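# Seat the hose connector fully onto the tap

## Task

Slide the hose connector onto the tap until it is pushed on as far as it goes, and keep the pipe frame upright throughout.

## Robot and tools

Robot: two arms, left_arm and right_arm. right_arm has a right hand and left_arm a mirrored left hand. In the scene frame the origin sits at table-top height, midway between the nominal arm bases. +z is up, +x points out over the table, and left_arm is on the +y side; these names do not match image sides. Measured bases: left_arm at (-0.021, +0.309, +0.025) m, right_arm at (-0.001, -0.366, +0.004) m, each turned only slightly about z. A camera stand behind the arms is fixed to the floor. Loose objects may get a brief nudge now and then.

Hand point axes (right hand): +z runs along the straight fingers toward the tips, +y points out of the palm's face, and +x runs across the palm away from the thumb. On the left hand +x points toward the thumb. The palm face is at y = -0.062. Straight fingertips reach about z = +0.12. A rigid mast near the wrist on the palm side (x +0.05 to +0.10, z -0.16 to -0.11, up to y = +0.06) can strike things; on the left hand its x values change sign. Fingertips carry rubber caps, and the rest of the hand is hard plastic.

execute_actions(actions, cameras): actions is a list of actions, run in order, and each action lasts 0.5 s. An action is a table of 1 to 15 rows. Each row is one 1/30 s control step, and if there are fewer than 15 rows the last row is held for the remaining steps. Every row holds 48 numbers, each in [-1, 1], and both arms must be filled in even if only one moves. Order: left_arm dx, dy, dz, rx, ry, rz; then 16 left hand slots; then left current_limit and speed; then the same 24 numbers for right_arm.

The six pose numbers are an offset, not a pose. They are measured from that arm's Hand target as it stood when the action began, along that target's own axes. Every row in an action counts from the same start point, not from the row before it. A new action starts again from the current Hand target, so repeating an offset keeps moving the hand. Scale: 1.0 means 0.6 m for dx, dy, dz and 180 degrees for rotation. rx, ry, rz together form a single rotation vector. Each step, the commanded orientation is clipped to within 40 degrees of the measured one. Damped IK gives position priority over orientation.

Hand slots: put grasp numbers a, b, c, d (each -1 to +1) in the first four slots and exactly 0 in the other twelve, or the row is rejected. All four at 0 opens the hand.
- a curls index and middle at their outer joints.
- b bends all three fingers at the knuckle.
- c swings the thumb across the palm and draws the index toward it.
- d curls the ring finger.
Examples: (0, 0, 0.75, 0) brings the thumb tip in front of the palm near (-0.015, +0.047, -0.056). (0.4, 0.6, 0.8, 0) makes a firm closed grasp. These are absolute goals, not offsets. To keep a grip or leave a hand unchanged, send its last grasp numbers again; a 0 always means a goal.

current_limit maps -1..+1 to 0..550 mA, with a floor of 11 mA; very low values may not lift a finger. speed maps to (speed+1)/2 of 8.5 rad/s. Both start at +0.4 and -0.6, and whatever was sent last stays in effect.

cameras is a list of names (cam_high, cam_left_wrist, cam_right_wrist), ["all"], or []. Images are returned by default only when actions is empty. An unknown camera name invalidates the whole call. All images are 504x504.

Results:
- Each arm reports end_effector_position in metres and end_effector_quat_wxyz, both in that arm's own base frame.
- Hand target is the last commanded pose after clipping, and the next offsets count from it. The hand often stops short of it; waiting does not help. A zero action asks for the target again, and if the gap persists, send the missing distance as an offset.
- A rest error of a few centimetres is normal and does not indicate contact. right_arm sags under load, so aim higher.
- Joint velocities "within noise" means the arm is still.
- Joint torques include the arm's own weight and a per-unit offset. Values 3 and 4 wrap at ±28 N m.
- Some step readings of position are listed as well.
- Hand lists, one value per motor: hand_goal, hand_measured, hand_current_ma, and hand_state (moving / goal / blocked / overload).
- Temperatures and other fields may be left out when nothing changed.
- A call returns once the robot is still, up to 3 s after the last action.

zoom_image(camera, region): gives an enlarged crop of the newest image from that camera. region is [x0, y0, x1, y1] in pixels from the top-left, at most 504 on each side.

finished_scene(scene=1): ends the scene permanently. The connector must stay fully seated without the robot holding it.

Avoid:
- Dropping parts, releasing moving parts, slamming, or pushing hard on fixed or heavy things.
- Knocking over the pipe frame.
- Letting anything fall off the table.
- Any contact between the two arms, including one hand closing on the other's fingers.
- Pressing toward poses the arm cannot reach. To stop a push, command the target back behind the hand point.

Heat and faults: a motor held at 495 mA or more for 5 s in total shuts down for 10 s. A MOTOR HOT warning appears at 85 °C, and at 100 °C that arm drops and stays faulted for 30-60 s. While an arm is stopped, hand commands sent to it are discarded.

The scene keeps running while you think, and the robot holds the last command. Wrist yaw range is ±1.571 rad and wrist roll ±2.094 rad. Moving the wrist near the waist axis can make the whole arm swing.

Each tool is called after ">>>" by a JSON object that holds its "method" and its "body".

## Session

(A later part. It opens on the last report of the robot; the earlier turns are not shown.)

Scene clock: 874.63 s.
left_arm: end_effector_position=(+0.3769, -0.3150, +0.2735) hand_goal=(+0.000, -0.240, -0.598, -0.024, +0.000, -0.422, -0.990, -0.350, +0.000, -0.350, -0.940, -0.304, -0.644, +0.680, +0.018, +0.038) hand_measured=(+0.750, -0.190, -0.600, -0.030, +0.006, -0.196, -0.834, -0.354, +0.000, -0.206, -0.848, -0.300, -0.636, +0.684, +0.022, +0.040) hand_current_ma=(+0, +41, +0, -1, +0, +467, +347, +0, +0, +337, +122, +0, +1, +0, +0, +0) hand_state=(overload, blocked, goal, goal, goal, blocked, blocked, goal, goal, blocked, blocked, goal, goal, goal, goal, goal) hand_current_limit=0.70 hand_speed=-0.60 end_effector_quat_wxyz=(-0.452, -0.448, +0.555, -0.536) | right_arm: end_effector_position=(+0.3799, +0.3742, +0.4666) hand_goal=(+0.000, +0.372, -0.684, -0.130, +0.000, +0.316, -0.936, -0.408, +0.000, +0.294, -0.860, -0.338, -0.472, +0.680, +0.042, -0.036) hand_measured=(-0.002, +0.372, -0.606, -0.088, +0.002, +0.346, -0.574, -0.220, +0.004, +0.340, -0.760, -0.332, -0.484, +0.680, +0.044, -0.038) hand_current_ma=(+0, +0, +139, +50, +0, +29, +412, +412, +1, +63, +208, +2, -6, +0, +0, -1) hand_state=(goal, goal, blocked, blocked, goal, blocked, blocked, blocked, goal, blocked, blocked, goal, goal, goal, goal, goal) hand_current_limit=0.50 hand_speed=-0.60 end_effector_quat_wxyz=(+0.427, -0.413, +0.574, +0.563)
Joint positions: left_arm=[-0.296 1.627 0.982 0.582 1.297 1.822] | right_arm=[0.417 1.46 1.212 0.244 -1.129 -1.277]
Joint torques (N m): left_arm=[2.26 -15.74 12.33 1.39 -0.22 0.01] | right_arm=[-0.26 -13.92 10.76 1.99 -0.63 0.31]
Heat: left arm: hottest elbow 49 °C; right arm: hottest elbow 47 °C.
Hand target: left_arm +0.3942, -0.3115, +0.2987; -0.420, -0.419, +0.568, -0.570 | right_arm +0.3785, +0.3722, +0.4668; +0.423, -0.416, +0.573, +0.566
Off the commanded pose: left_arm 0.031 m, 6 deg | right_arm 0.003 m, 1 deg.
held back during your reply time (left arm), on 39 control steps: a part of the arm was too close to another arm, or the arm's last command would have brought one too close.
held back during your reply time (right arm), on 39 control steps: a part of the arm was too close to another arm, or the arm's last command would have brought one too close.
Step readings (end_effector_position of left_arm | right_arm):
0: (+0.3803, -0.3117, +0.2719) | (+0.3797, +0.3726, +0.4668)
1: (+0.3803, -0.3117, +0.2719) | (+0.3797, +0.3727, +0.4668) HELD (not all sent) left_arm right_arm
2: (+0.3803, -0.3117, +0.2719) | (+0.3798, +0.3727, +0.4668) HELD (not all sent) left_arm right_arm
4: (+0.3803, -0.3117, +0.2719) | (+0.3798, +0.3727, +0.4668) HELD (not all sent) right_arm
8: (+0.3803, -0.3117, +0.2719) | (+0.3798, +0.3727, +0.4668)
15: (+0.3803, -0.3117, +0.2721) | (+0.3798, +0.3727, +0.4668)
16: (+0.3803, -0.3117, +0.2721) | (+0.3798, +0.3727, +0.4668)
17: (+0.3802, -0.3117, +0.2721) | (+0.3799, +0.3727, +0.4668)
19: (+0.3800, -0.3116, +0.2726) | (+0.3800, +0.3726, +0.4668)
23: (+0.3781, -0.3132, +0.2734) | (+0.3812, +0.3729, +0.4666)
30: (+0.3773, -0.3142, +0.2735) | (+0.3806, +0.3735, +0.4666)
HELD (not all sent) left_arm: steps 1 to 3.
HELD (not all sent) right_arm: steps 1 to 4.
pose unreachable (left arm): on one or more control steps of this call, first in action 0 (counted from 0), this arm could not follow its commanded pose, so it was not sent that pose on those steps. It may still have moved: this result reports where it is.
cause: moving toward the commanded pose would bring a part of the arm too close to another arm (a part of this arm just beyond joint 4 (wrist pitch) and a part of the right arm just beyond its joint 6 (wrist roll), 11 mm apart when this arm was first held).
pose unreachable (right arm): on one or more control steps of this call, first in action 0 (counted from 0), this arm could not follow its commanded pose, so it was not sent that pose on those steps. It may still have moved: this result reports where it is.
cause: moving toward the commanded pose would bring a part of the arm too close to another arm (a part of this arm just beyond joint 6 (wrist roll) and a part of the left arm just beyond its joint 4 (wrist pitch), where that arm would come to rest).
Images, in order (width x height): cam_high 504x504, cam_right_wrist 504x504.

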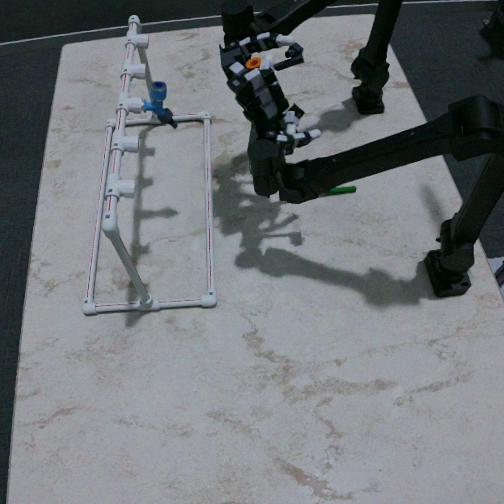

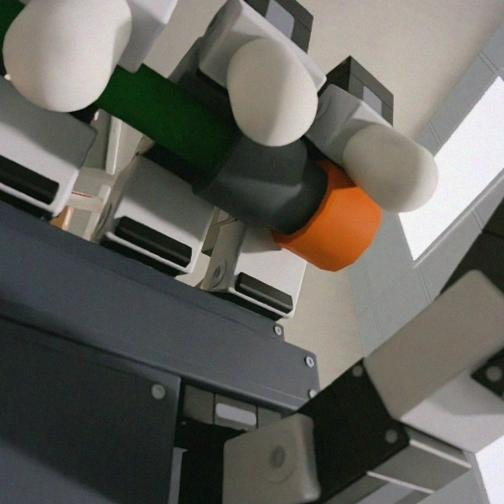

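>>> {"method": "execute_actions", "body": {"actions": [[[0,0,0,0,0,0,0.5,0.35,0.9,0.5,0,0,0,0,0,0,0,0,0,0,0,0,0.5,-0.6,0,0,0,0,0,0,0.92,0.22,0.75,0.9,0,0,0,0,0,0,0,0,0,0,0,0,0.55,-0.6]],[[0,0,0,0,0,0,0.2,0.15,1,0.2,0,0,0,0,0,0,0,0,0,0,0,0,0.5,-0.6,0,0,0,0,0,0,0.92,0.22,0.75,0.9,0,0,0,0,0,0,0,0,0,0,0,0,0.55,-0.6]]], "cameras": ["all"]}}

Scene clock: 878.70 s.
left_arm: end_effector_position=(+0.3817, -0.3115, +0.2721) hand_goal=(+0.000, +0.238, -0.124, +0.540, +0.000, +0.478, +0.230, +0.710, +0.000, +0.706, +0.260, +0.490, -0.970, +0.680, -0.020, +0.020) hand_measured=(+0.750, +0.236, -0.130, +0.538, -0.002, +0.474, +0.226, +0.708, -0.002, +0.702, +0.256, +0.488, -0.974, +0.680, -0.016, +0.022) hand_current_ma=(+0, +0, +0, +0, +0, +0, +0, +0, +0, +0, +0, +0, +0, +0, +0, +0) hand_state=(overload, goal, goal, goal, goal, goal, goal, goal, goal, goal, goal, goal, goal, goal, goal, goal) hand_current_limit=0.50 hand_speed=-0.60 end_effector_quat_wxyz=(-0.442, -0.447, +0.556, -0.544) | right_arm: end_effector_position=(+0.3783, +0.3735, +0.4668) hand_goal=(+0.000, +0.372, -0.684, -0.130, +0.000, +0.316, -0.936, -0.408, +0.000, +0.294, -0.860, -0.338, -0.472, +0.680, +0.042, -0.036) hand_measured=(-0.002, +0.362, -0.636, -0.096, -0.002, +0.346, -0.600, -0.244, +0.002, +0.288, -0.806, -0.332, -0.484, +0.680, +0.044, -0.038) hand_current_ma=(+0, -4, +58, +34, +0, +30, +426, +426, +0, -2, +72, +2, -6, +0, +0, -1) hand_state=(goal, goal, blocked, blocked, goal, blocked, blocked, blocked, goal, goal, blocked, goal, goal, goal, goal, goal) hand_current_limit=0.55 hand_speed=-0.60 end_effector_quat_wxyz=(+0.423, -0.415, +0.573, +0.566)
Joint positions: left_arm=[-0.285 1.627 0.983 0.582 1.29 1.842] | right_arm=[0.417 1.46 1.212 0.244 -1.139 -1.274]
Joint torques (N m): left_arm=[1.38 -15.91 12.41 1.36 0.08 -0.05] | right_arm=[-0.15 -13.92 10.73 2.02 -0.19 0.27]
Heat: left arm: hottest elbow 50 °C; right arm: hottest elbow 47 °C.
Hand target: left_arm +0.3941, -0.3115, +0.2986; -0.420, -0.419, +0.568, -0.570 | right_arm +0.3785, +0.3722, +0.4668; +0.423, -0.416, +0.573, +0.566
Off the commanded pose: left_arm 0.029 m, 5 deg | right_arm 0.001 m, 0 deg.
Step readings (end_effector_position of left_arm | right_arm):
0: (+0.3769, -0.3150, +0.2735) | (+0.3799, +0.3742, +0.4666)
1: (+0.3769, -0.3150, +0.2735) | (+0.3799, +0.3742, +0.4666)
2: (+0.3769, -0.3150, +0.2735) | (+0.3799, +0.3742, +0.4666)
4: (+0.3769, -0.3150, +0.2735) | (+0.3799, +0.3742, +0.4666)
8: (+0.3769, -0.3151, +0.2728) | (+0.3799, +0.3742, +0.4666)
15: (+0.3806, -0.3124, +0.2720) | (+0.3786, +0.3736, +0.4666)
16: (+0.3805, -0.3124, +0.2719) | (+0.3786, +0.3736, +0.4666)
17: (+0.3806, -0.3122, +0.2719) | (+0.3786, +0.3736, +0.4666)
19: (+0.3809, -0.3119, +0.2719) | (+0.3784, +0.3736, +0.4667)
23: (+0.3817, -0.3115, +0.2722) | (+0.3783, +0.3735, +0.4668)
30: (+0.3817, -0.3115, +0.2721) | (+0.3783, +0.3735, +0.4668)

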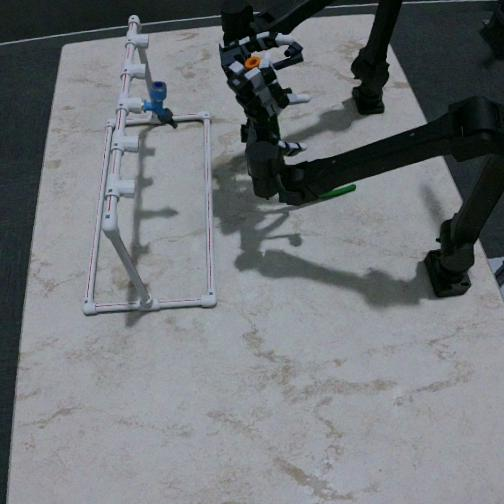

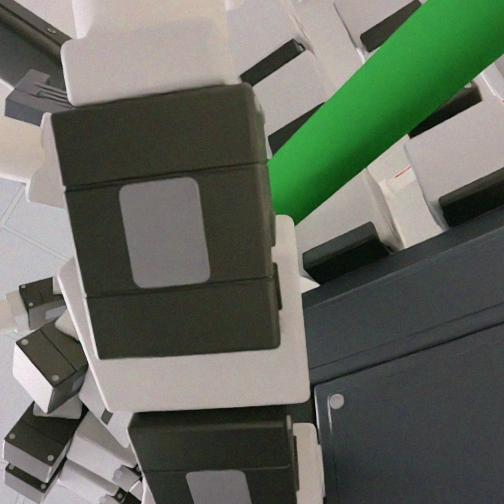

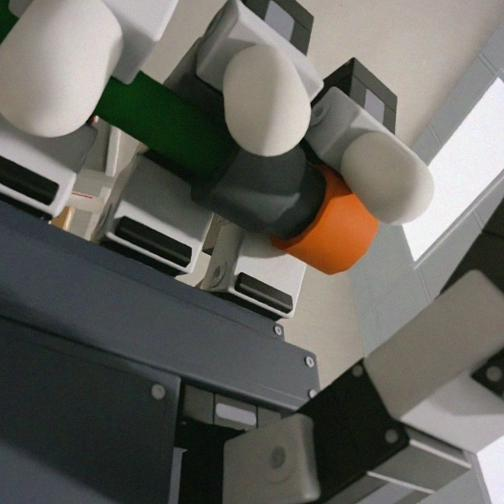

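>>> {"method": "execute_actions", "body": {"actions": [[[0,0,0,0,0,0,0,0.05,1,0,0,0,0,0,0,0,0,0,0,0,0,0,0.5,-0.6,0,0,0,0,0,0,0.92,0.22,0.75,0.9,0,0,0,0,0,0,0,0,0,0,0,0,0.55,-0.6]],[[0,0,-0.04,0,0,0,0,0.05,1,0,0,0,0,0,0,0,0,0,0,0,0,0,0.5,-0.6,0,0,0,0,0,0,0.92,0.22,0.75,0.9,0,0,0,0,0,0,0,0,0,0,0,0,0.55,-0.6],[0,-0.01,-0.08,0,0,0,0,0.05,1,0,0,0,0,0,0,0,0,0,0,0,0,0,0.5,-0.6,0,0,0,0,0,0,0.92,0.22,0.75,0.9,0,0,0,0,0,0,0,0,0,0,0,0,0.55,-0.6],[0,-0.02,-0.1333,0,0,0,0,0.05,1,0,0,0,0,0,0,0,0,0,0,0,0,0,0.5,-0.6,0,0,0,0,0,0,0.92,0.22,0.75,0.9,0,0,0,0,0,0,0,0,0,0,0,0,0.55,-0.6]]], "cameras": ["all"]}}

Scene clock: 881.40 s.
left_arm: end_effector_position=(+0.3946, -0.2418, +0.2771) hand_goal=(+0.000, +0.332, +0.046, +0.710, +0.000, +0.662, +0.570, +1.000, +0.000, +0.926, +0.580, +0.710, -0.990, +0.680, -0.020, +0.030) hand_measured=(-0.530, +0.382, +0.056, +0.708, -0.002, +0.658, +0.568, +0.998, -0.002, +0.924, +0.578, +0.708, -0.996, +0.680, -0.018, +0.028) hand_current_ma=(+0, +40, +1, +0, +0, +0, +0, +0, +0, +0, +0, +0, +0, +0, +0, +0) hand_state=(overload, blocked, goal, goal, goal, goal, goal, goal, goal, goal, goal, goal, goal, goal, goal, goal) hand_current_limit=0.50 hand_speed=-0.60 end_effector_quat_wxyz=(-0.438, -0.437, +0.559, -0.552) | right_arm: end_effector_position=(+0.3690, +0.3838, +0.4683) hand_goal=(+0.000, +0.372, -0.684, -0.130, +0.000, +0.316, -0.936, -0.408, +0.000, +0.294, -0.860, -0.338, -0.472, +0.680, +0.042, -0.036) hand_measured=(-0.002, +0.360, -0.648, -0.102, +0.002, +0.352, -0.608, -0.254, +0.036, +0.316, -0.808, -0.320, -0.484, +0.680, +0.042, -0.038) hand_current_ma=(+0, -6, +36, +24, +0, +42, +426, +426, +29, +18, +69, +12, -6, +0, +0, -1) hand_state=(goal, goal, blocked, blocked, goal, blocked, blocked, blocked, blocked, blocked, blocked, goal, goal, goal, goal, goal) hand_current_limit=0.55 hand_speed=-0.60 end_effector_quat_wxyz=(+0.415, -0.420, +0.569, +0.572)
Joint positions: left_arm=[-0.14 1.615 0.983 0.581 1.437 1.857] | right_arm=[0.444 1.46 1.214 0.247 -1.136 -1.264]
Joint torques (N m): left_arm=[2.61 -16.09 11.51 1.11 0.58 -0.14] | right_arm=[-2.08 -13.92 10.66 1.89 -0.32 0.18]
Heat: left arm: hottest elbow 49 °C; right arm: hottest elbow 47 °C.
Hand target: left_arm +0.4054, -0.2315, +0.3020; -0.420, -0.419, +0.568, -0.570 | right_arm +0.3785, +0.3722, +0.4669; +0.423, -0.416, +0.572, +0.566
Off the commanded pose: left_arm 0.029 m, 4 deg | right_arm 0.015 m, 1 deg.
Step readings (end_effector_position of left_arm | right_arm):
0: (+0.3817, -0.3115, +0.2721) | (+0.3783, +0.3735, +0.4668)
1: (+0.3817, -0.3115, +0.2721) | (+0.3783, +0.3735, +0.4668)
2: (+0.3817, -0.3115, +0.2721) | (+0.3783, +0.3735, +0.4668)
4: (+0.3817, -0.3115, +0.2721) | (+0.3783, +0.3735, +0.4668)
8: (+0.3820, -0.3114, +0.2721) | (+0.3783, +0.3735, +0.4668)
15: (+0.3820, -0.3114, +0.2721) | (+0.3783, +0.3735, +0.4668)
16: (+0.3820, -0.3112, +0.2721) | (+0.3783, +0.3735, +0.4668)
17: (+0.3812, -0.3096, +0.2722) | (+0.3783, +0.3735, +0.4669)
19: (+0.3785, -0.3007, +0.2727) | (+0.3779, +0.3740, +0.4672)
23: (+0.3869, -0.2664, +0.2730) | (+0.3743, +0.3820, +0.4682)
30: (+0.3906, -0.2510, +0.2749) | (+0.3699, +0.3846, +0.4683)

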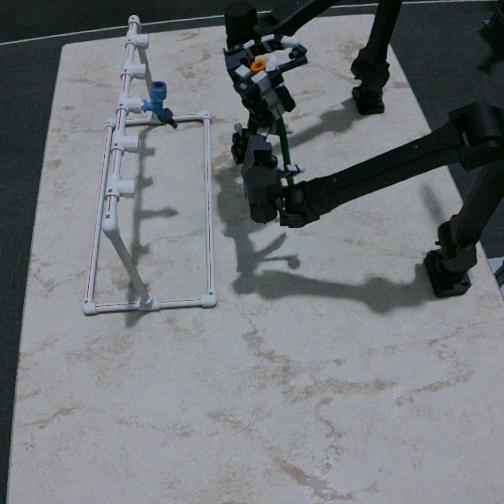

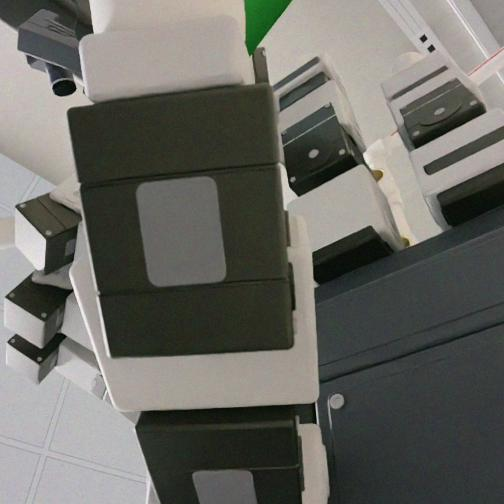

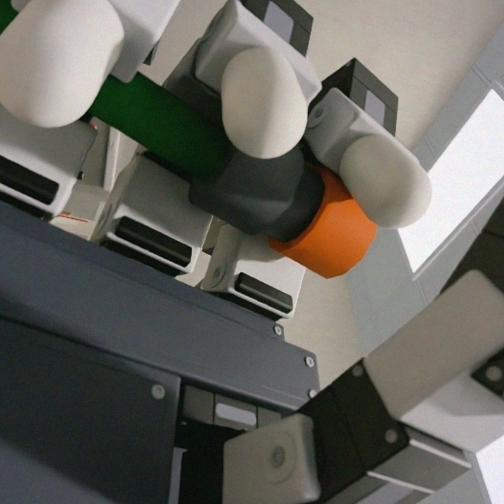

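>>> {"method": "execute_actions", "body": {"actions": [[[0,0,0.05,0,0,0,0,0,0.6,0,0,0,0,0,0,0,0,0,0,0,0,0,0.5,-0.6,0,0,0,0,0,0,0.92,0.22,0.75,0.9,0,0,0,0,0,0,0,0,0,0,0,0,0.55,-0.6]],[[0,0,0,0,0,0,0,-0.15,0.2,0,0,0,0,0,0,0,0,0,0,0,0,0,0.5,-0.6,0,0,0,0,0,0,0.92,0.22,0.75,0.9,0,0,0,0,0,0,0,0,0,0,0,0,0.55,-0.6]]], "cameras": ["all"]}}

Scene clock: 883.23 s.
left_arm: end_effector_position=(+0.3963, -0.2563, +0.2777) hand_goal=(+0.000, +0.882, +0.426, +0.670, +0.000, +1.000, +0.610, +0.760, +0.000, +1.000, +0.580, +0.670, +0.370, +0.680, +0.180, +0.110) hand_measured=(-0.534, +0.708, +0.386, +0.672, +0.000, +1.000, +0.624, +0.762, -0.002, +0.996, +0.578, +0.672, +0.356, +0.680, +0.178, +0.108) hand_current_ma=(+0, -412, -23, +0, +0, +0, +3, +0, +0, +0, +0, +0, -3, +0, +0, +0) hand_state=(overload, blocked, blocked, goal, goal, goal, goal, goal, goal, goal, goal, goal, goal, goal, goal, goal) hand_current_limit=0.50 hand_speed=-0.60 end_effector_quat_wxyz=(-0.433, -0.442, +0.555, -0.555) | right_arm: end_effector_position=(+0.3808, +0.3711, +0.4683) hand_goal=(+0.000, +0.372, -0.684, -0.130, +0.000, +0.316, -0.936, -0.408, +0.000, +0.294, -0.860, -0.338, -0.472, +0.680, +0.042, -0.036) hand_measured=(-0.002, +0.370, -0.674, -0.122, +0.000, +0.352, -0.634, -0.280, +0.004, +0.282, -0.836, -0.320, -0.484, +0.680, +0.042, -0.038) hand_current_ma=(+0, +0, +4, +3, +0, +42, +426, +318, +1, -6, +18, +11, -6, +0, +0, -1) hand_state=(goal, goal, goal, goal, goal, blocked, blocked, blocked, goal, goal, blocked, goal, goal, goal, goal, goal) hand_current_limit=0.55 hand_speed=-0.60 end_effector_quat_wxyz=(+0.424, -0.412, +0.575, +0.566)
Joint positions: left_arm=[-0.167 1.615 0.985 0.581 1.393 1.855] | right_arm=[0.411 1.46 1.214 0.247 -1.14 -1.264]
Joint torques (N m): left_arm=[0.15 -15.21 12.57 1.32 0.05 -0.11] | right_arm=[0.26 -13.86 10.62 1.87 -0.14 0.17]
Heat: left arm: hottest elbow 49 °C; right arm: hottest elbow 47 °C.
Hand target: left_arm +0.4055, -0.2616, +0.3020; -0.420, -0.419, +0.568, -0.570 | right_arm +0.3785, +0.3722, +0.4669; +0.423, -0.416, +0.572, +0.566
Off the commanded pose: left_arm 0.027 m, 4 deg | right_arm 0.003 m, 1 deg.
Step readings (end_effector_position of left_arm | right_arm):
0: (+0.3946, -0.2418, +0.2771) | (+0.3690, +0.3838, +0.4683)
1: (+0.3948, -0.2419, +0.2771) | (+0.3690, +0.3838, +0.4683)
2: (+0.3955, -0.2423, +0.2771) | (+0.3693, +0.3836, +0.4683)
4: (+0.3971, -0.2447, +0.2769) | (+0.3721, +0.3807, +0.4683)
8: (+0.3975, -0.2508, +0.2769) | (+0.3796, +0.3730, +0.4683)
15: (+0.3968, -0.2558, +0.2777) | (+0.3808, +0.3711, +0.4683)
16: (+0.3968, -0.2558, +0.2777) | (+0.3808, +0.3711, +0.4683)
17: (+0.3967, -0.2557, +0.2777) | (+0.3808, +0.3711, +0.4683)
19: (+0.3964, -0.2560, +0.2777) | (+0.3808, +0.3711, +0.4683)
23: (+0.3964, -0.2562, +0.2777) | (+0.3808, +0.3711, +0.4683)
30: (+0.3963, -0.2563, +0.2777) | (+0.3808, +0.3711, +0.4683)

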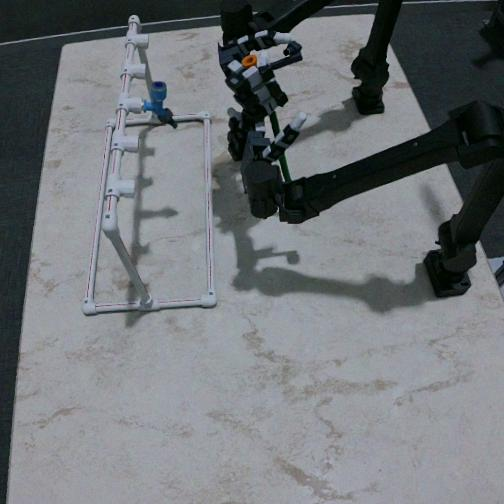

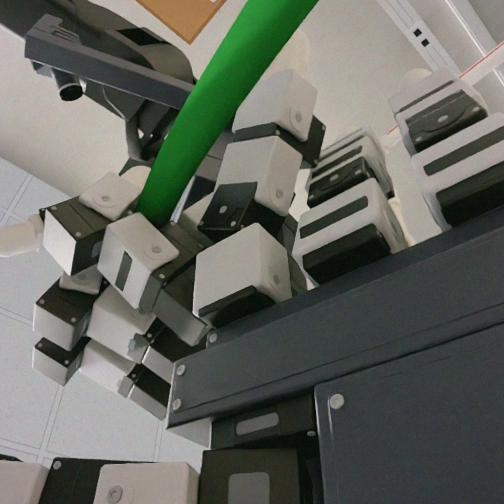

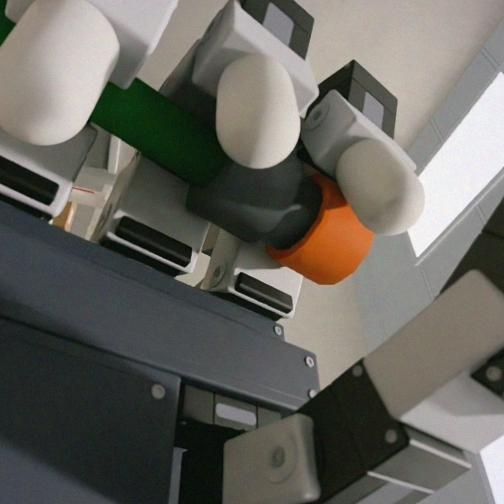

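>>> {"method": "execute_actions", "body": {"actions": [[[0,0,-0.03,0,0,0,0,0,0.15,0,0,0,0,0,0,0,0,0,0,0,0,0,0.3,-0.6,0,0,0,0,0,0,0.92,0.22,0.75,0.9,0,0,0,0,0,0,0,0,0,0,0,0,0.55,-0.6],[0,0,-0.06,0,0,0,0,0,0.15,0,0,0,0,0,0,0,0,0,0,0,0,0,0.3,-0.6,0,0,0,0,0,0,0.92,0.22,0.75,0.9,0,0,0,0,0,0,0,0,0,0,0,0,0.55,-0.6]]], "cameras": ["cam_left_wrist","cam_high"]}}

Scene clock: 884.63 s.
left_arm: end_effector_position=(+0.3989, -0.2250, +0.2793) hand_goal=(+0.000, +0.698, +0.498, +0.700, +0.000, +0.750, +0.580, +0.746, +0.000, +0.788, +0.580, +0.700, +0.456, +0.680, +0.192, +0.148) hand_measured=(-0.528, +0.614, +0.420, +0.698, +0.002, +0.914, +0.614, +0.748, -0.002, +0.788, +0.578, +0.698, +0.444, +0.680, +0.190, +0.146) hand_current_ma=(+0, -114, -86, +0, +0, +357, +16, +0, +0, +0, +0, +0, -2, +0, +0, +0) hand_state=(overload, blocked, blocked, goal, goal, blocked, blocked, goal, goal, goal, goal, goal, goal, goal, goal, goal) hand_current_limit=0.30 hand_speed=-0.60 end_effector_quat_wxyz=(-0.435, -0.439, +0.556, -0.555) | right_arm: end_effector_position=(+0.3808, +0.3711, +0.4683) hand_goal=(+0.000, +0.372, -0.684, -0.130, +0.000, +0.316, -0.936, -0.408, +0.000, +0.294, -0.860, -0.338, -0.472, +0.680, +0.042, -0.036) hand_measured=(-0.002, +0.370, -0.674, -0.122, +0.000, +0.352, -0.634, -0.280, +0.004, +0.282, -0.836, -0.320, -0.484, +0.680, +0.042, -0.038) hand_current_ma=(+0, +0, +4, +3, +0, +42, +426, +318, +1, -6, +18, +11, -6, +0, +0, -1) hand_state=(goal, goal, goal, goal, goal, blocked, blocked, blocked, goal, goal, blocked, goal, goal, goal, goal, goal) hand_current_limit=0.55 hand_speed=-0.60 end_effector_quat_wxyz=(+0.424, -0.412, +0.575, +0.566)
Joint positions: left_arm=[-0.104 1.613 0.985 0.581 1.463 1.855] | right_arm=[0.411 1.46 1.214 0.247 -1.14 -1.264]
Joint torques (N m): left_arm=[0.79 -15.79 11.3 1.46 0.08 -0.16] | right_arm=[0.38 -13.92 10.62 1.92 -0.14 0.17]
Heat: left arm: hottest elbow 49 °C; right arm: hottest elbow 47 °C.
Hand target: left_arm +0.4054, -0.2256, +0.3019; -0.420, -0.419, +0.568, -0.570 | right_arm +0.3785, +0.3722, +0.4669; +0.423, -0.416, +0.572, +0.566
Off the commanded pose: left_arm 0.024 m, 4 deg | right_arm 0.003 m, 1 deg.
Step readings (end_effector_position of left_arm | right_arm):
0: (+0.3963, -0.2563, +0.2777) | (+0.3808, +0.3711, +0.4683)
1: (+0.3961, -0.2562, +0.2777) | (+0.3808, +0.3711, +0.4683)
2: (+0.3950, -0.2555, +0.2778) | (+0.3808, +0.3711, +0.4683)
4: (+0.3918, -0.2502, +0.2781) | (+0.3808, +0.3711, +0.4683)
8: (+0.3945, -0.2362, +0.2784) | (+0.3808, +0.3711, +0.4683)
15: (+0.3990, -0.2251, +0.2793) | (+0.3808, +0.3711, +0.4683)
Images, in order (width x height): cam_high 504x504, cam_left_wrist 504x504.

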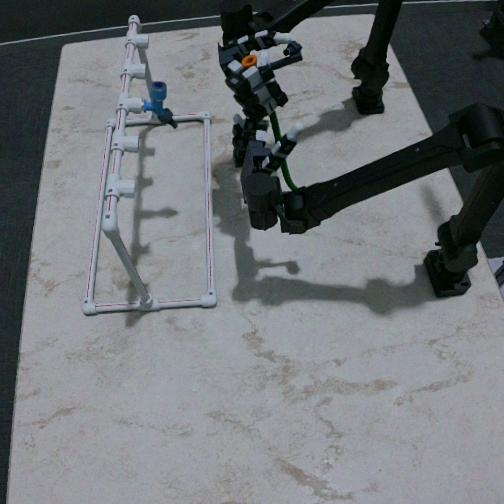

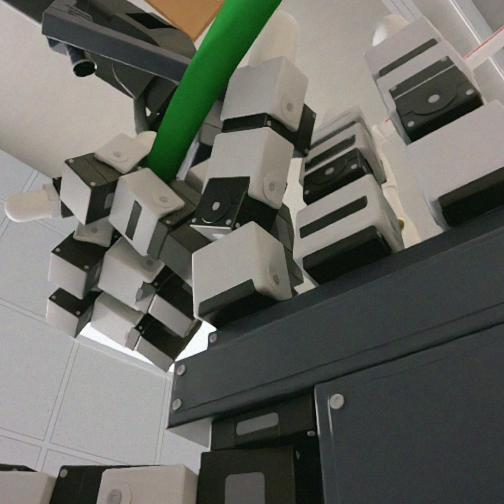

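>>> {"method": "execute_actions", "body": {"actions": [[[0,0,-0.05,0,0,0,0,0.05,0.15,0,0,0,0,0,0,0,0,0,0,0,0,0,0.3,-0.6,0,0,0,0,0,0,0.92,0.22,0.75,0.9,0,0,0,0,0,0,0,0,0,0,0,0,0.55,-0.6],[0,0,-0.1,0,0,0,0,0.05,0.15,0,0,0,0,0,0,0,0,0,0,0,0,0,0.3,-0.6,0,0,0,0,0,0,0.92,0.22,0.75,0.9,0,0,0,0,0,0,0,0,0,0,0,0,0.55,-0.6]]], "cameras": ["cam_left_wrist","cam_high"]}}

Scene clock: 885.80 s.
left_arm: end_effector_position=(+0.4019, -0.1634, +0.2838) hand_goal=(+0.000, +0.630, +0.512, +0.710, +0.000, +0.662, +0.570, +0.746, +0.000, +0.712, +0.580, +0.710, +0.456, +0.680, +0.192, +0.158) hand_measured=(-0.524, +0.546, +0.452, +0.710, +0.004, +0.860, +0.606, +0.748, -0.002, +0.712, +0.578, +0.708, +0.444, +0.680, +0.190, +0.156) hand_current_ma=(+0, -115, -52, +0, +0, +357, +19, +0, +0, +0, +0, +0, -2, +0, +0, +0) hand_state=(overload, blocked, blocked, goal, goal, blocked, blocked, goal, goal, goal, goal, goal, goal, goal, goal, goal) hand_current_limit=0.30 hand_speed=-0.60 end_effector_quat_wxyz=(-0.431, -0.438, +0.555, -0.561) | right_arm: end_effector_position=(+0.3801, +0.3716, +0.4685) hand_goal=(+0.000, +0.372, -0.684, -0.130, +0.000, +0.316, -0.936, -0.408, +0.000, +0.294, -0.860, -0.338, -0.472, +0.680, +0.042, -0.036) hand_measured=(-0.002, +0.370, -0.674, -0.122, +0.000, +0.352, -0.636, -0.280, +0.002, +0.282, -0.836, -0.320, -0.484, +0.680, +0.042, -0.038) hand_current_ma=(+0, +0, +4, +3, +0, +42, +426, +318, +0, -6, +18, +10, -6, +0, +0, -1) hand_state=(goal, goal, goal, goal, goal, blocked, blocked, blocked, goal, goal, blocked, goal, goal, goal, goal, goal) hand_current_limit=0.55 hand_speed=-0.60 end_effector_quat_wxyz=(+0.422, -0.412, +0.574, +0.567)
Joint positions: left_arm=[0.024 1.603 0.985 0.581 1.581 1.855] | right_arm=[0.412 1.46 1.214 0.247 -1.141 -1.262]
Joint torques (N m): left_arm=[0.26 -15.44 10.52 1.07 0.08 -0.11] | right_arm=[0.21 -13.33 10.66 1.91 -0.1 0.15]
Heat: left arm: hottest elbow 49 °C; right arm: hottest elbow 47 °C.
Hand target: left_arm +0.4054, -0.1655, +0.3017; -0.420, -0.419, +0.568, -0.570 | right_arm +0.3786, +0.3721, +0.4669; +0.423, -0.416, +0.572, +0.566
Off the commanded pose: left_arm 0.018 m, 3 deg | right_arm 0.002 m, 1 deg.
joint sent to its limit (left arm) — joint 5 (wrist yaw), upper limit. The joint targets still meet the commanded pose.
Step readings (end_effector_position of left_arm | right_arm):
0: (+0.3989, -0.2250, +0.2793) | (+0.3808, +0.3711, +0.4683)
1: (+0.3985, -0.2246, +0.2793) | (+0.3808, +0.3711, +0.4683)
2: (+0.3971, -0.2224, +0.2794) | (+0.3808, +0.3711, +0.4683)
4: (+0.3943, -0.2132, +0.2797) | (+0.3806, +0.3709, +0.4685)
8: (+0.3978, -0.1825, +0.2809) | (+0.3787, +0.3728, +0.4685)
15: (+0.4021, -0.1633, +0.2837) | (+0.3801, +0.3716, +0.4685)
Images, in order (width x height): cam_high 504x504, cam_left_wrist 504x504.

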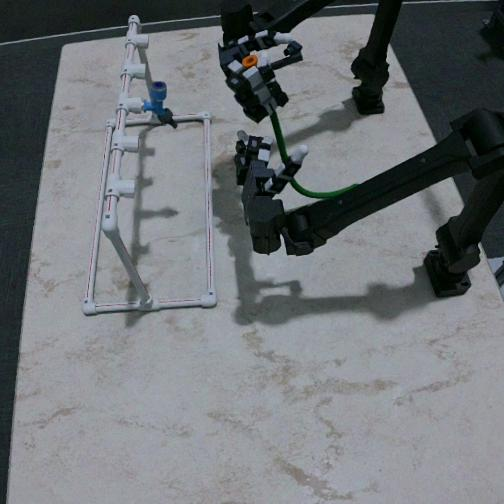

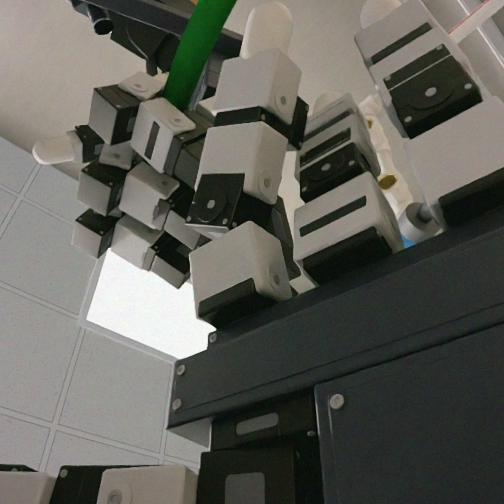

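>>> {"method": "execute_actions", "body": {"actions": [[[0.024,0.0216,-0.083,0.07,-0.022,0,0,0.05,0.15,0,0,0,0,0,0,0,0,0,0,0,0,0,0.2,-0.6,0.0436,-0.036,-0.0098,0,0,0.0065,0.92,0.22,0.75,0.9,0,0,0,0,0,0,0,0,0,0,0,0,0.6,-0.6],[0.048,0.0432,-0.166,0.14,-0.0437,0,0,0.05,0.15,0,0,0,0,0,0,0,0,0,0,0,0,0,0.2,-0.6,0.0872,-0.0719,-0.0196,0,0,0.013,0.92,0.22,0.75,0.9,0,0,0,0,0,0,0,0,0,0,0,0,0.6,-0.6],[0.0723,0.0648,-0.25,0.2122,-0.0656,0,0,0.05,0.15,0,0,0,0,0,0,0,0,0,0,0,0,0,0.2,-0.6,0.1308,-0.1079,-0.0294,0,0,0.0195,0.92,0.22,0.75,0.9,0,0,0,0,0,0,0,0,0,0,0,0,0.6,-0.6],[0.0723,0.0648,-0.25,0.2122,-0.0656,0,0,0.05,0.15,0,0,0,0,0,0,0,0,0,0,0,0,0,0.2,-0.6,0.1744,-0.1438,-0.0392,0,0,0.026,0.92,0.22,0.75,0.9,0,0,0,0,0,0,0,0,0,0,0,0,0.6,-0.6]]], "cameras": ["cam_high","cam_right_wrist"]}}

Scene clock: 889.77 s.
left_arm: end_effector_position=(+0.3559, -0.0185, +0.3347) hand_goal=(+0.000, +0.630, +0.512, +0.710, +0.000, +0.662, +0.570, +0.746, +0.000, +0.712, +0.580, +0.710, +0.456, +0.680, +0.192, +0.158) hand_measured=(-0.524, +0.542, +0.452, +0.710, +0.006, +0.858, +0.606, +0.748, -0.002, +0.710, +0.578, +0.708, +0.448, +0.680, +0.192, +0.156) hand_current_ma=(+0, -122, -52, +0, +0, +330, +19, +0, +0, +0, +0, +0, -1, +0, +0, +0) hand_state=(overload, blocked, blocked, goal, goal, blocked, blocked, goal, goal, goal, goal, goal, goal, goal, goal, goal) hand_current_limit=0.20 hand_speed=-0.60 end_effector_quat_wxyz=(+0.192, +0.579, -0.399, +0.685) | right_arm: end_effector_position=(+0.4337, +0.3422, +0.3384) hand_goal=(+0.000, +0.372, -0.684, -0.130, +0.000, +0.316, -0.936, -0.408, +0.000, +0.294, -0.860, -0.338, -0.472, +0.680, +0.042, -0.036) hand_measured=(-0.002, +0.370, -0.678, -0.124, +0.002, +0.352, -0.642, -0.280, +0.006, +0.272, -0.836, -0.320, -0.484, +0.680, +0.042, -0.038) hand_current_ma=(+0, +0, +2, +2, +0, +42, +440, +318, +2, -17, +18, +10, -6, +0, +0, -1) hand_state=(goal, goal, goal, goal, goal, blocked, blocked, blocked, goal, blocked, blocked, goal, goal, goal, goal, goal) hand_current_limit=0.60 hand_speed=-0.60 end_effector_quat_wxyz=(+0.388, -0.378, +0.605, +0.583)
Joint positions: left_arm=[0.502 1.182 0.715 0.526 1.38 1.843] | right_arm=[0.323 1.679 1.098 0.526 -1.219 -1.197]
Joint torques (N m): left_arm=[1.44 -7.06 7.77 0.92 -0.05 -0.23] | right_arm=[0.97 -15.68 10.06 2.97 -0.21 0.06]
Heat: left arm: hottest elbow 49 °C; right arm: hottest elbow 46 °C.
Hand target: left_arm +0.3553, -0.0155, +0.3312; +0.201, +0.589, -0.390, +0.679 | right_arm +0.4296, +0.3478, +0.3414; +0.399, -0.392, +0.589, +0.583
Off the commanded pose: left_arm 0.005 m, 2 deg | right_arm 0.007 m, 3 deg.
Step readings (end_effector_position of left_arm | right_arm):
0: (+0.4018, -0.1634, +0.2838) | (+0.3801, +0.3716, +0.4685)
1: (+0.4025, -0.1636, +0.2841) | (+0.3801, +0.3716, +0.4685)
2: (+0.4044, -0.1636, +0.2847) | (+0.3797, +0.3712, +0.4681)
4: (+0.4077, -0.1550, +0.2856) | (+0.3790, +0.3660, +0.4629)
8: (+0.3852, -0.0800, +0.2992) | (+0.3933, +0.3543, +0.4229)
15: (+0.3578, -0.0221, +0.3363) | (+0.4332, +0.3390, +0.3449)
Images, in order (width x height): cam_high 504x504, cam_right_wrist 504x504.

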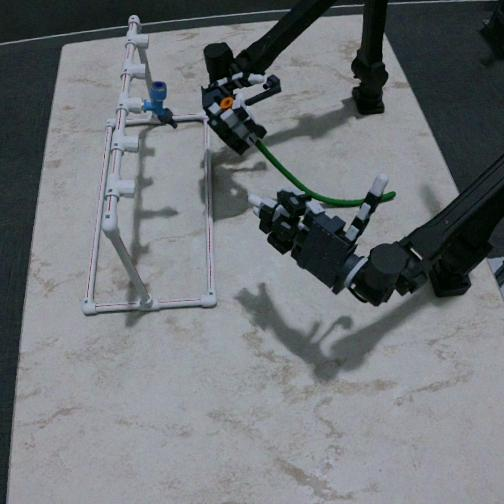

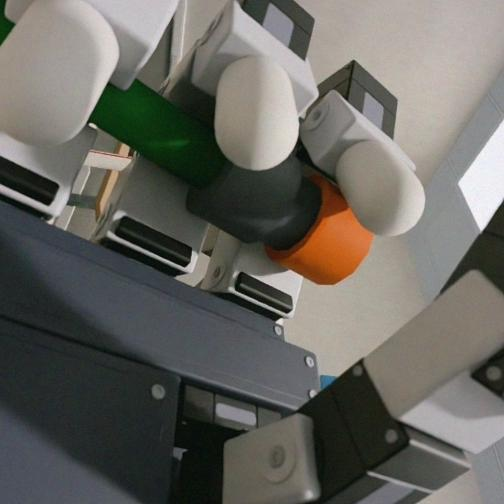

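>>> {"method": "execute_actions", "body": {"actions": [[[0,0,0,0,0,0,0,0.05,0.15,0,0,0,0,0,0,0,0,0,0,0,0,0,0.2,-0.6,0,0,0,0,0,0,0.97,0.27,0.85,0.95,0,0,0,0,0,0,0,0,0,0,0,0,0.65,-0.6]]], "cameras": ["cam_right_wrist"]}}

>>> {"method": "zoom_image", "body": {"camera": "cam_right_wrist", "region": [150, 30, 450, 330]}}

Scene clock: 891.33 s.
left_arm: end_effector_position=(+0.3557, -0.0183, +0.3341) hand_goal=(+0.000, +0.630, +0.512, +0.710, +0.000, +0.662, +0.570, +0.746, +0.000, +0.712, +0.580, +0.710, +0.456, +0.680, +0.192, +0.158) hand_measured=(-0.524, +0.542, +0.452, +0.710, +0.006, +0.858, +0.606, +0.748, -0.002, +0.710, +0.578, +0.708, +0.448, +0.680, +0.192, +0.156) hand_current_ma=(+0, -122, -52, +0, +0, +330, +19, +0, +0, +0, +0, +0, -1, +0, +0, +0) hand_state=(overload, blocked, blocked, goal, goal, blocked, blocked, goal, goal, goal, goal, goal, goal, goal, goal, goal) hand_current_limit=0.20 hand_speed=-0.60 end_effector_quat_wxyz=(+0.202, +0.586, -0.392, +0.680) | right_arm: end_effector_position=(+0.4331, +0.3421, +0.3410) hand_goal=(+0.000, +0.280, -0.774, -0.168, +0.000, +0.226, -1.000, -0.452, +0.000, +0.228, -0.940, -0.388, -0.638, +0.680, +0.018, -0.048) hand_measured=(-0.002, +0.288, -0.696, -0.138, +0.004, +0.288, -0.646, -0.292, +0.008, +0.198, -0.852, -0.338, -0.642, +0.680, +0.020, -0.046) hand_current_ma=(+0, +3, +136, +27, +1, +105, +454, +454, +2, -31, +164, +67, -1, +0, +0, +0) hand_state=(goal, goal, blocked, blocked, goal, blocked, blocked, blocked, goal, blocked, blocked, blocked, goal, goal, goal, goal) hand_current_limit=0.65 hand_speed=-0.60 end_effector_quat_wxyz=(+0.391, -0.379, +0.602, +0.584)
Joint positions: left_arm=[0.503 1.182 0.715 0.496 1.381 1.843] | right_arm=[0.324 1.679 1.098 0.548 -1.219 -1.182]
Joint torques (N m): left_arm=[1.44 -7.41 8.12 0.91 -0.02 0.02] | right_arm=[0.79 -15.33 10 2.85 -0.12 0.17]
Heat: left arm: hottest elbow 48 °C; right arm: hottest elbow 47 °C.
Hand target: left_arm +0.3553, -0.0154, +0.3312; +0.201, +0.589, -0.390, +0.679 | right_arm +0.4297, +0.3477, +0.3414; +0.399, -0.392, +0.589, +0.583
Off the commanded pose: left_arm 0.004 m, 0 deg | right_arm 0.007 m, 2 deg.
Step readings (end_effector_position of left_arm | right_arm):
0: (+0.3559, -0.0185, +0.3347) | (+0.4337, +0.3422, +0.3384)
1: (+0.3558, -0.0185, +0.3347) | (+0.4337, +0.3422, +0.3385)
2: (+0.3558, -0.0185, +0.3346) | (+0.4336, +0.3421, +0.3386)
4: (+0.3557, -0.0184, +0.3345) | (+0.4334, +0.3420, +0.3393)
8: (+0.3557, -0.0183, +0.3343) | (+0.4333, +0.3419, +0.3401)
15: (+0.3557, -0.0183, +0.3341) | (+0.4331, +0.3421, +0.3408)
Images, in order (width x height): cam_right_wrist 504x504.

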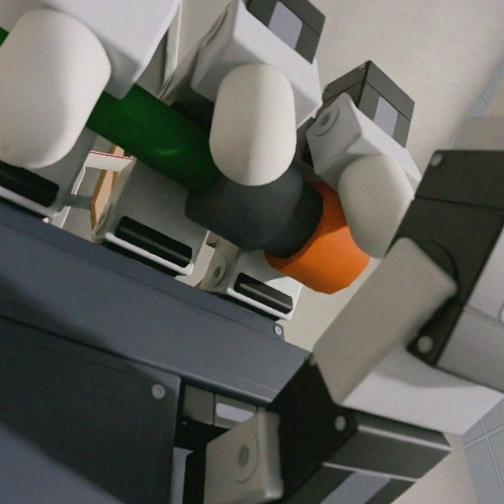

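Scaled by 1.680 from the camera's 504x504 image, which has a finer 720x720 frame.

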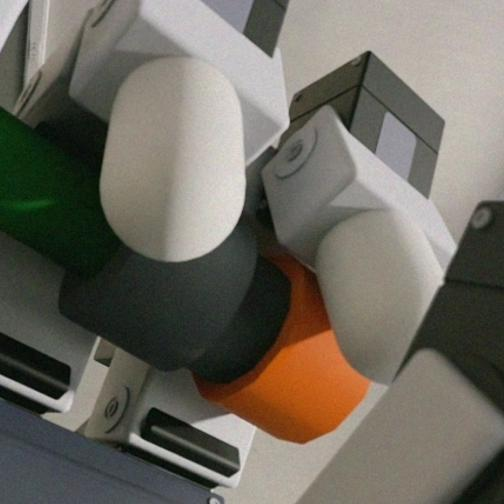

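>>> {"method": "execute_actions", "body": {"actions": [[[0,0,0,0,0,0,0,0.05,0.3,0,0,0,0,0,0,0,0,0,0,0,0,0,0.2,-0.6,0.054,-0.0526,-0.0131,0,0,0.0087,0.97,0.27,0.85,0.95,0,0,0,0,0,0,0,0,0,0,0,0,0.65,-0.6],[0,0,0,0,0,0,0,0.05,0.3,0,0,0,0,0,0,0,0,0,0,0,0,0,0.2,-0.6,0.108,-0.1052,-0.0262,0,0,0.0174,0.97,0.27,0.85,0.95,0,0,0,0,0,0,0,0,0,0,0,0,0.65,-0.6],[0,0,0,0,0,0,0,0.05,0.3,0,0,0,0,0,0,0,0,0,0,0,0,0,0.2,-0.6,0.1621,-0.1577,-0.0392,0,0,0.026,0.97,0.27,0.85,0.95,0,0,0,0,0,0,0,0,0,0,0,0,0.65,-0.6]]], "cameras": ["all"]}}

>>> {"method": "zoom_image", "body": {"camera": "cam_high", "region": [100, 50, 260, 210]}}

Scene clock: 893.53 s.
left_arm: end_effector_position=(+0.3556, -0.0183, +0.3341) hand_goal=(+0.000, +0.578, +0.430, +0.710, +0.000, +0.662, +0.570, +0.790, +0.000, +0.750, +0.580, +0.710, +0.200, +0.680, +0.156, +0.136) hand_measured=(-0.522, +0.500, +0.398, +0.710, -0.004, +0.796, +0.602, +0.788, -0.002, +0.744, +0.578, +0.708, +0.196, +0.680, +0.158, +0.138) hand_current_ma=(+0, -96, -15, +0, +0, +288, +15, +0, +0, -1, +0, +0, +0, +0, +0, +0) hand_state=(overload, blocked, blocked, goal, goal, blocked, blocked, goal, goal, goal, goal, goal, goal, goal, goal, goal) hand_current_limit=0.20 hand_speed=-0.60 end_effector_quat_wxyz=(+0.202, +0.586, -0.392, +0.680) | right_arm: end_effector_position=(+0.4786, +0.3152, +0.2077) hand_goal=(+0.000, +0.280, -0.774, -0.168, +0.000, +0.226, -1.000, -0.452, +0.000, +0.228, -0.940, -0.388, -0.638, +0.680, +0.018, -0.048) hand_measured=(-0.002, +0.276, -0.696, -0.138, +0.008, +0.280, -0.648, -0.292, +0.026, +0.186, -0.852, -0.342, -0.644, +0.680, +0.018, -0.046) hand_current_ma=(+0, -1, +136, +27, +2, +83, +454, +454, +17, -51, +164, +56, -2, +0, +0, +0) hand_state=(goal, goal, blocked, blocked, goal, blocked, blocked, blocked, blocked, blocked, blocked, blocked, goal, goal, goal, goal) hand_current_limit=0.65 hand_speed=-0.60 end_effector_quat_wxyz=(+0.345, -0.341, +0.631, +0.605)
Joint positions: left_arm=[0.503 1.182 0.715 0.496 1.381 1.843] | right_arm=[0.254 1.981 1.101 0.773 -1.292 -1.115]
Joint torques (N m): left_arm=[1.44 -7.36 8.1 0.92 -0.02 -0.01] | right_arm=[0.91 -17.96 10.29 3.06 -0.07 -0.11]
Heat: left arm: hottest elbow 48 °C; right arm: hottest elbow 47 °C.
Hand target: left_arm +0.3553, -0.0155, +0.3312; +0.201, +0.589, -0.390, +0.679 | right_arm +0.4807, +0.3234, +0.2160; +0.375, -0.368, +0.604, +0.599
Off the commanded pose: left_arm 0.004 m, 0 deg | right_arm 0.012 m, 6 deg.
Step readings (end_effector_position of left_arm | right_arm):
0: (+0.3556, -0.0183, +0.3341) | (+0.4331, +0.3421, +0.3410)
1: (+0.3556, -0.0183, +0.3341) | (+0.4330, +0.3420, +0.3411)
2: (+0.3556, -0.0183, +0.3341) | (+0.4320, +0.3417, +0.3405)
4: (+0.3556, -0.0183, +0.3341) | (+0.4325, +0.3383, +0.3332)
8: (+0.3556, -0.0183, +0.3341) | (+0.4526, +0.3298, +0.2786)
15: (+0.3556, -0.0183, +0.3341) | (+0.4794, +0.3140, +0.2025)

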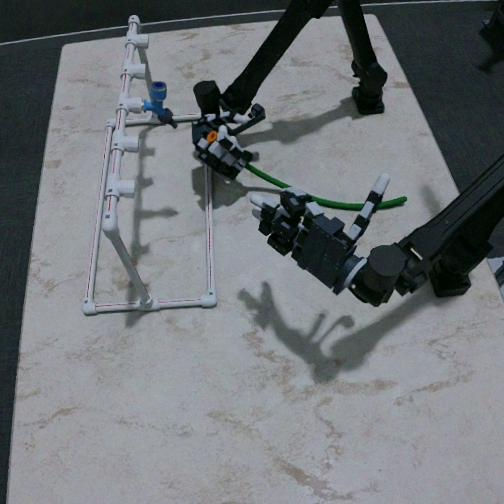

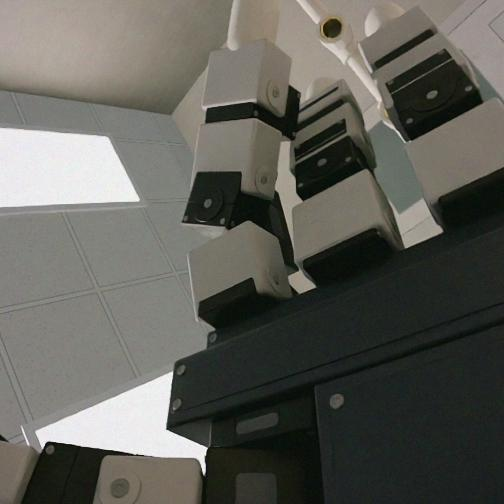

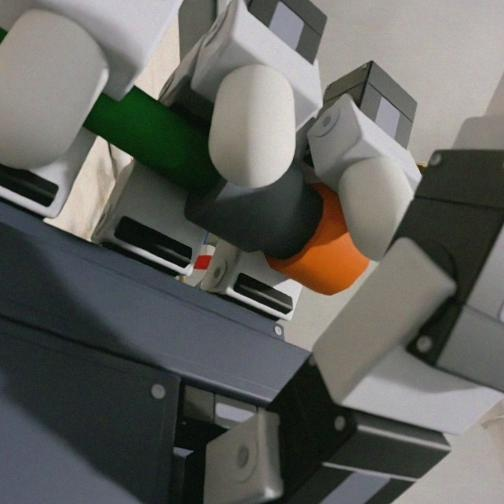

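Scaled by 3.150 from the camera's 504x504 image, which has a finer 720x720 frame.

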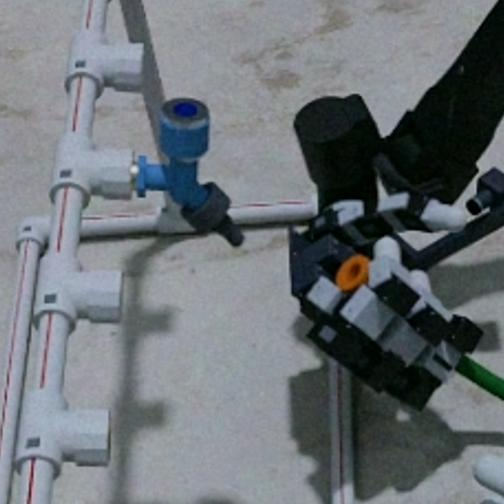

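>>> {"method": "zoom_image", "body": {"camera": "cam_high", "region": [160, 90, 240, 170]}}

Scaled by 6.300 from the camera's 504x504 image, which has a finer 720x720 frame.

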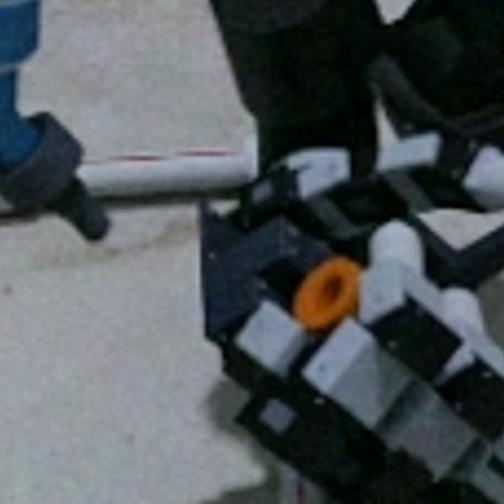

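>>> {"method": "execute_actions", "body": {"actions": [[[0,0,0,0,0,0,0,0.05,0.3,0,0,0,0,0,0,0,0,0,0,0,0,0,0.2,-0.6,-0.016,-0.0166,0.0044,0,0,-0.008,1,0.3,0.7,0.95,0,0,0,0,0,0,0,0,0,0,0,0,0.65,-0.6],[0,0,0,0,0,0,0,0.05,0.3,0,0,0,0,0,0,0,0,0,0,0,0,0,0.2,-0.6,-0.032,-0.0332,0.0089,0,0,-0.0165,1,0.3,0.7,0.95,0,0,0,0,0,0,0,0,0,0,0,0,0.65,-0.6],[0,0,0,0,0,0,0,0.05,0.3,0,0,0,0,0,0,0,0,0,0,0,0,0,0.2,-0.6,-0.0483,-0.0498,0.0133,0,0,-0.025,1,0.3,0.7,0.95,0,0,0,0,0,0,0,0,0,0,0,0,0.65,-0.6]]], "cameras": ["cam_high","cam_right_wrist"]}}

>>> {"method": "zoom_image", "body": {"camera": "cam_high", "region": [150, 90, 230, 170]}}

>>> {"method": "zoom_image", "body": {"camera": "cam_right_wrist", "region": [200, 50, 504, 354]}}

Scene clock: 902.50 s.
left_arm: end_effector_position=(+0.3556, -0.0183, +0.3341) hand_goal=(+0.000, +0.578, +0.430, +0.710, +0.000, +0.662, +0.570, +0.790, +0.000, +0.750, +0.580, +0.710, +0.200, +0.680, +0.156, +0.136) hand_measured=(-0.522, +0.500, +0.398, +0.710, -0.004, +0.796, +0.602, +0.788, -0.002, +0.744, +0.578, +0.708, +0.196, +0.680, +0.158, +0.138) hand_current_ma=(+0, -96, -15, +0, +0, +288, +15, +0, +0, -1, +0, +0, +0, +0, +0, +0) hand_state=(overload, blocked, blocked, goal, goal, blocked, blocked, goal, goal, goal, goal, goal, goal, goal, goal, goal) hand_current_limit=0.20 hand_speed=-0.60 end_effector_quat_wxyz=(+0.202, +0.586, -0.392, +0.680) | right_arm: end_effector_position=(+0.5105, +0.3250, +0.2272) hand_goal=(+0.000, +0.296, -0.710, -0.190, +0.000, +0.166, -1.000, -0.540, +0.000, +0.148, -0.940, -0.384, -0.380, +0.680, +0.056, -0.024) hand_measured=(-0.002, +0.296, -0.708, -0.188, +0.008, +0.218, -0.692, -0.338, +0.022, +0.126, -0.886, -0.348, -0.392, +0.680, +0.052, -0.026) hand_current_ma=(+0, +0, +0, +0, +3, +78, +454, +454, +13, -19, +71, +37, -6, +0, -1, -1) hand_state=(goal, goal, goal, goal, goal, blocked, blocked, blocked, blocked, blocked, blocked, blocked, goal, goal, goal, goal) hand_current_limit=0.65 hand_speed=-0.60 end_effector_quat_wxyz=(+0.382, -0.373, +0.602, +0.594)
Joint positions: left_arm=[0.503 1.182 0.715 0.496 1.381 1.843] | right_arm=[0.256 2.025 1.242 0.773 -1.297 -1.136]
Joint torques (N m): left_arm=[1.44 -7.36 8.1 0.91 -0.03 -0.01] | right_arm=[0.32 -18.2 11.96 1.58 0.07 -0.03]
Heat: left arm: hottest elbow 46 °C; right arm: hottest elbow 46 °C.
Hand target: left_arm +0.3553, -0.0155, +0.3312; +0.201, +0.589, -0.390, +0.679 | right_arm +0.5205, +0.3308, +0.2284; +0.398, -0.391, +0.590, +0.583
Off the commanded pose: left_arm 0.004 m, 0 deg | right_arm 0.012 m, 3 deg.
Step readings (end_effector_position of left_arm | right_arm):
0: (+0.3556, -0.0183, +0.3341) | (+0.4787, +0.3152, +0.2077)
1: (+0.3556, -0.0183, +0.3341) | (+0.4788, +0.3152, +0.2079)
2: (+0.3556, -0.0183, +0.3341) | (+0.4792, +0.3153, +0.2084)
4: (+0.3556, -0.0183, +0.3341) | (+0.4825, +0.3161, +0.2116)
8: (+0.3556, -0.0183, +0.3341) | (+0.5005, +0.3211, +0.2230)
15: (+0.3556, -0.0183, +0.3341) | (+0.5100, +0.3248, +0.2331)
Images, in order (width x height): cam_high 504x504, cam_right_wrist 504x504.

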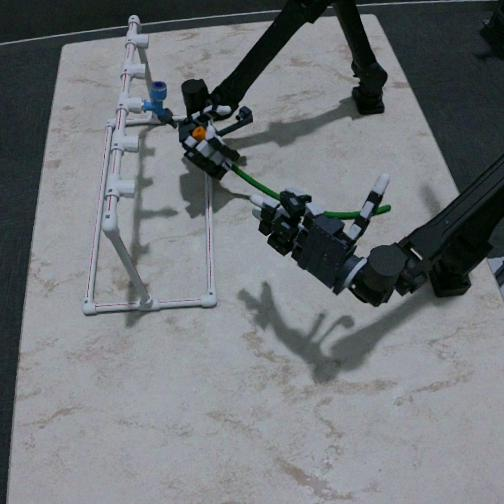

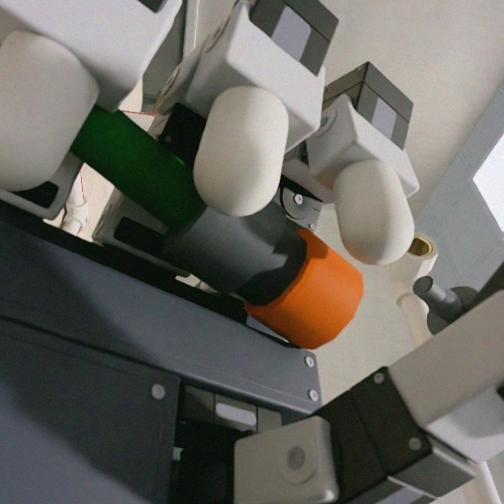

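Scaled by 6.300 from the camera's 504x504 image, which has a finer 720x720 frame.

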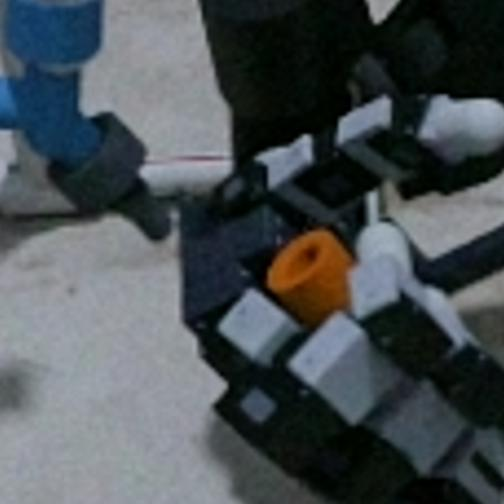

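Scaled by 1.658 from the camera's 504x504 image, which has a finer 720x720 frame.

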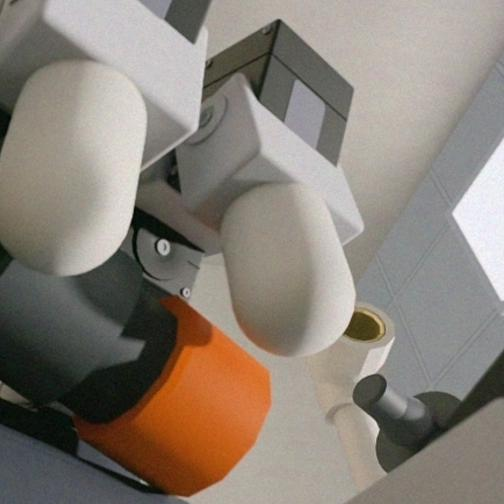

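>>> {"method": "zoom_image", "body": {"camera": "cam_high", "region": [180, 115, 220, 155]}}

>>> {"method": "zoom_image", "body": {"camera": "cam_high", "region": [145, 95, 185, 135]}}

Scaled by 12.600 from the camera's 504x504 image, which has a finer 720x720 frame.

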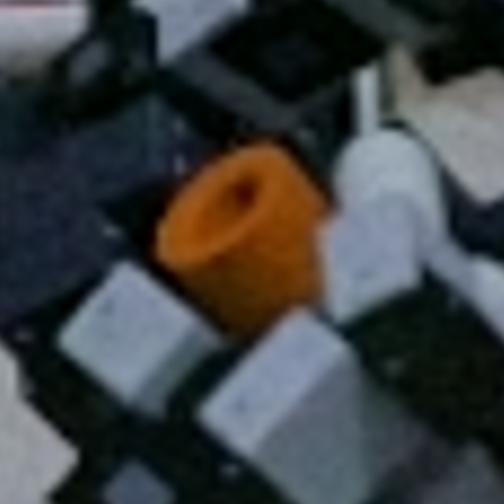

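Scaled by 12.600 from the camera's 504x504 image, which has a finer 720x720 frame.

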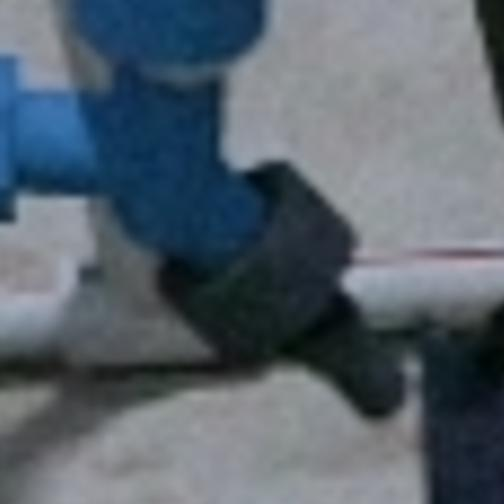

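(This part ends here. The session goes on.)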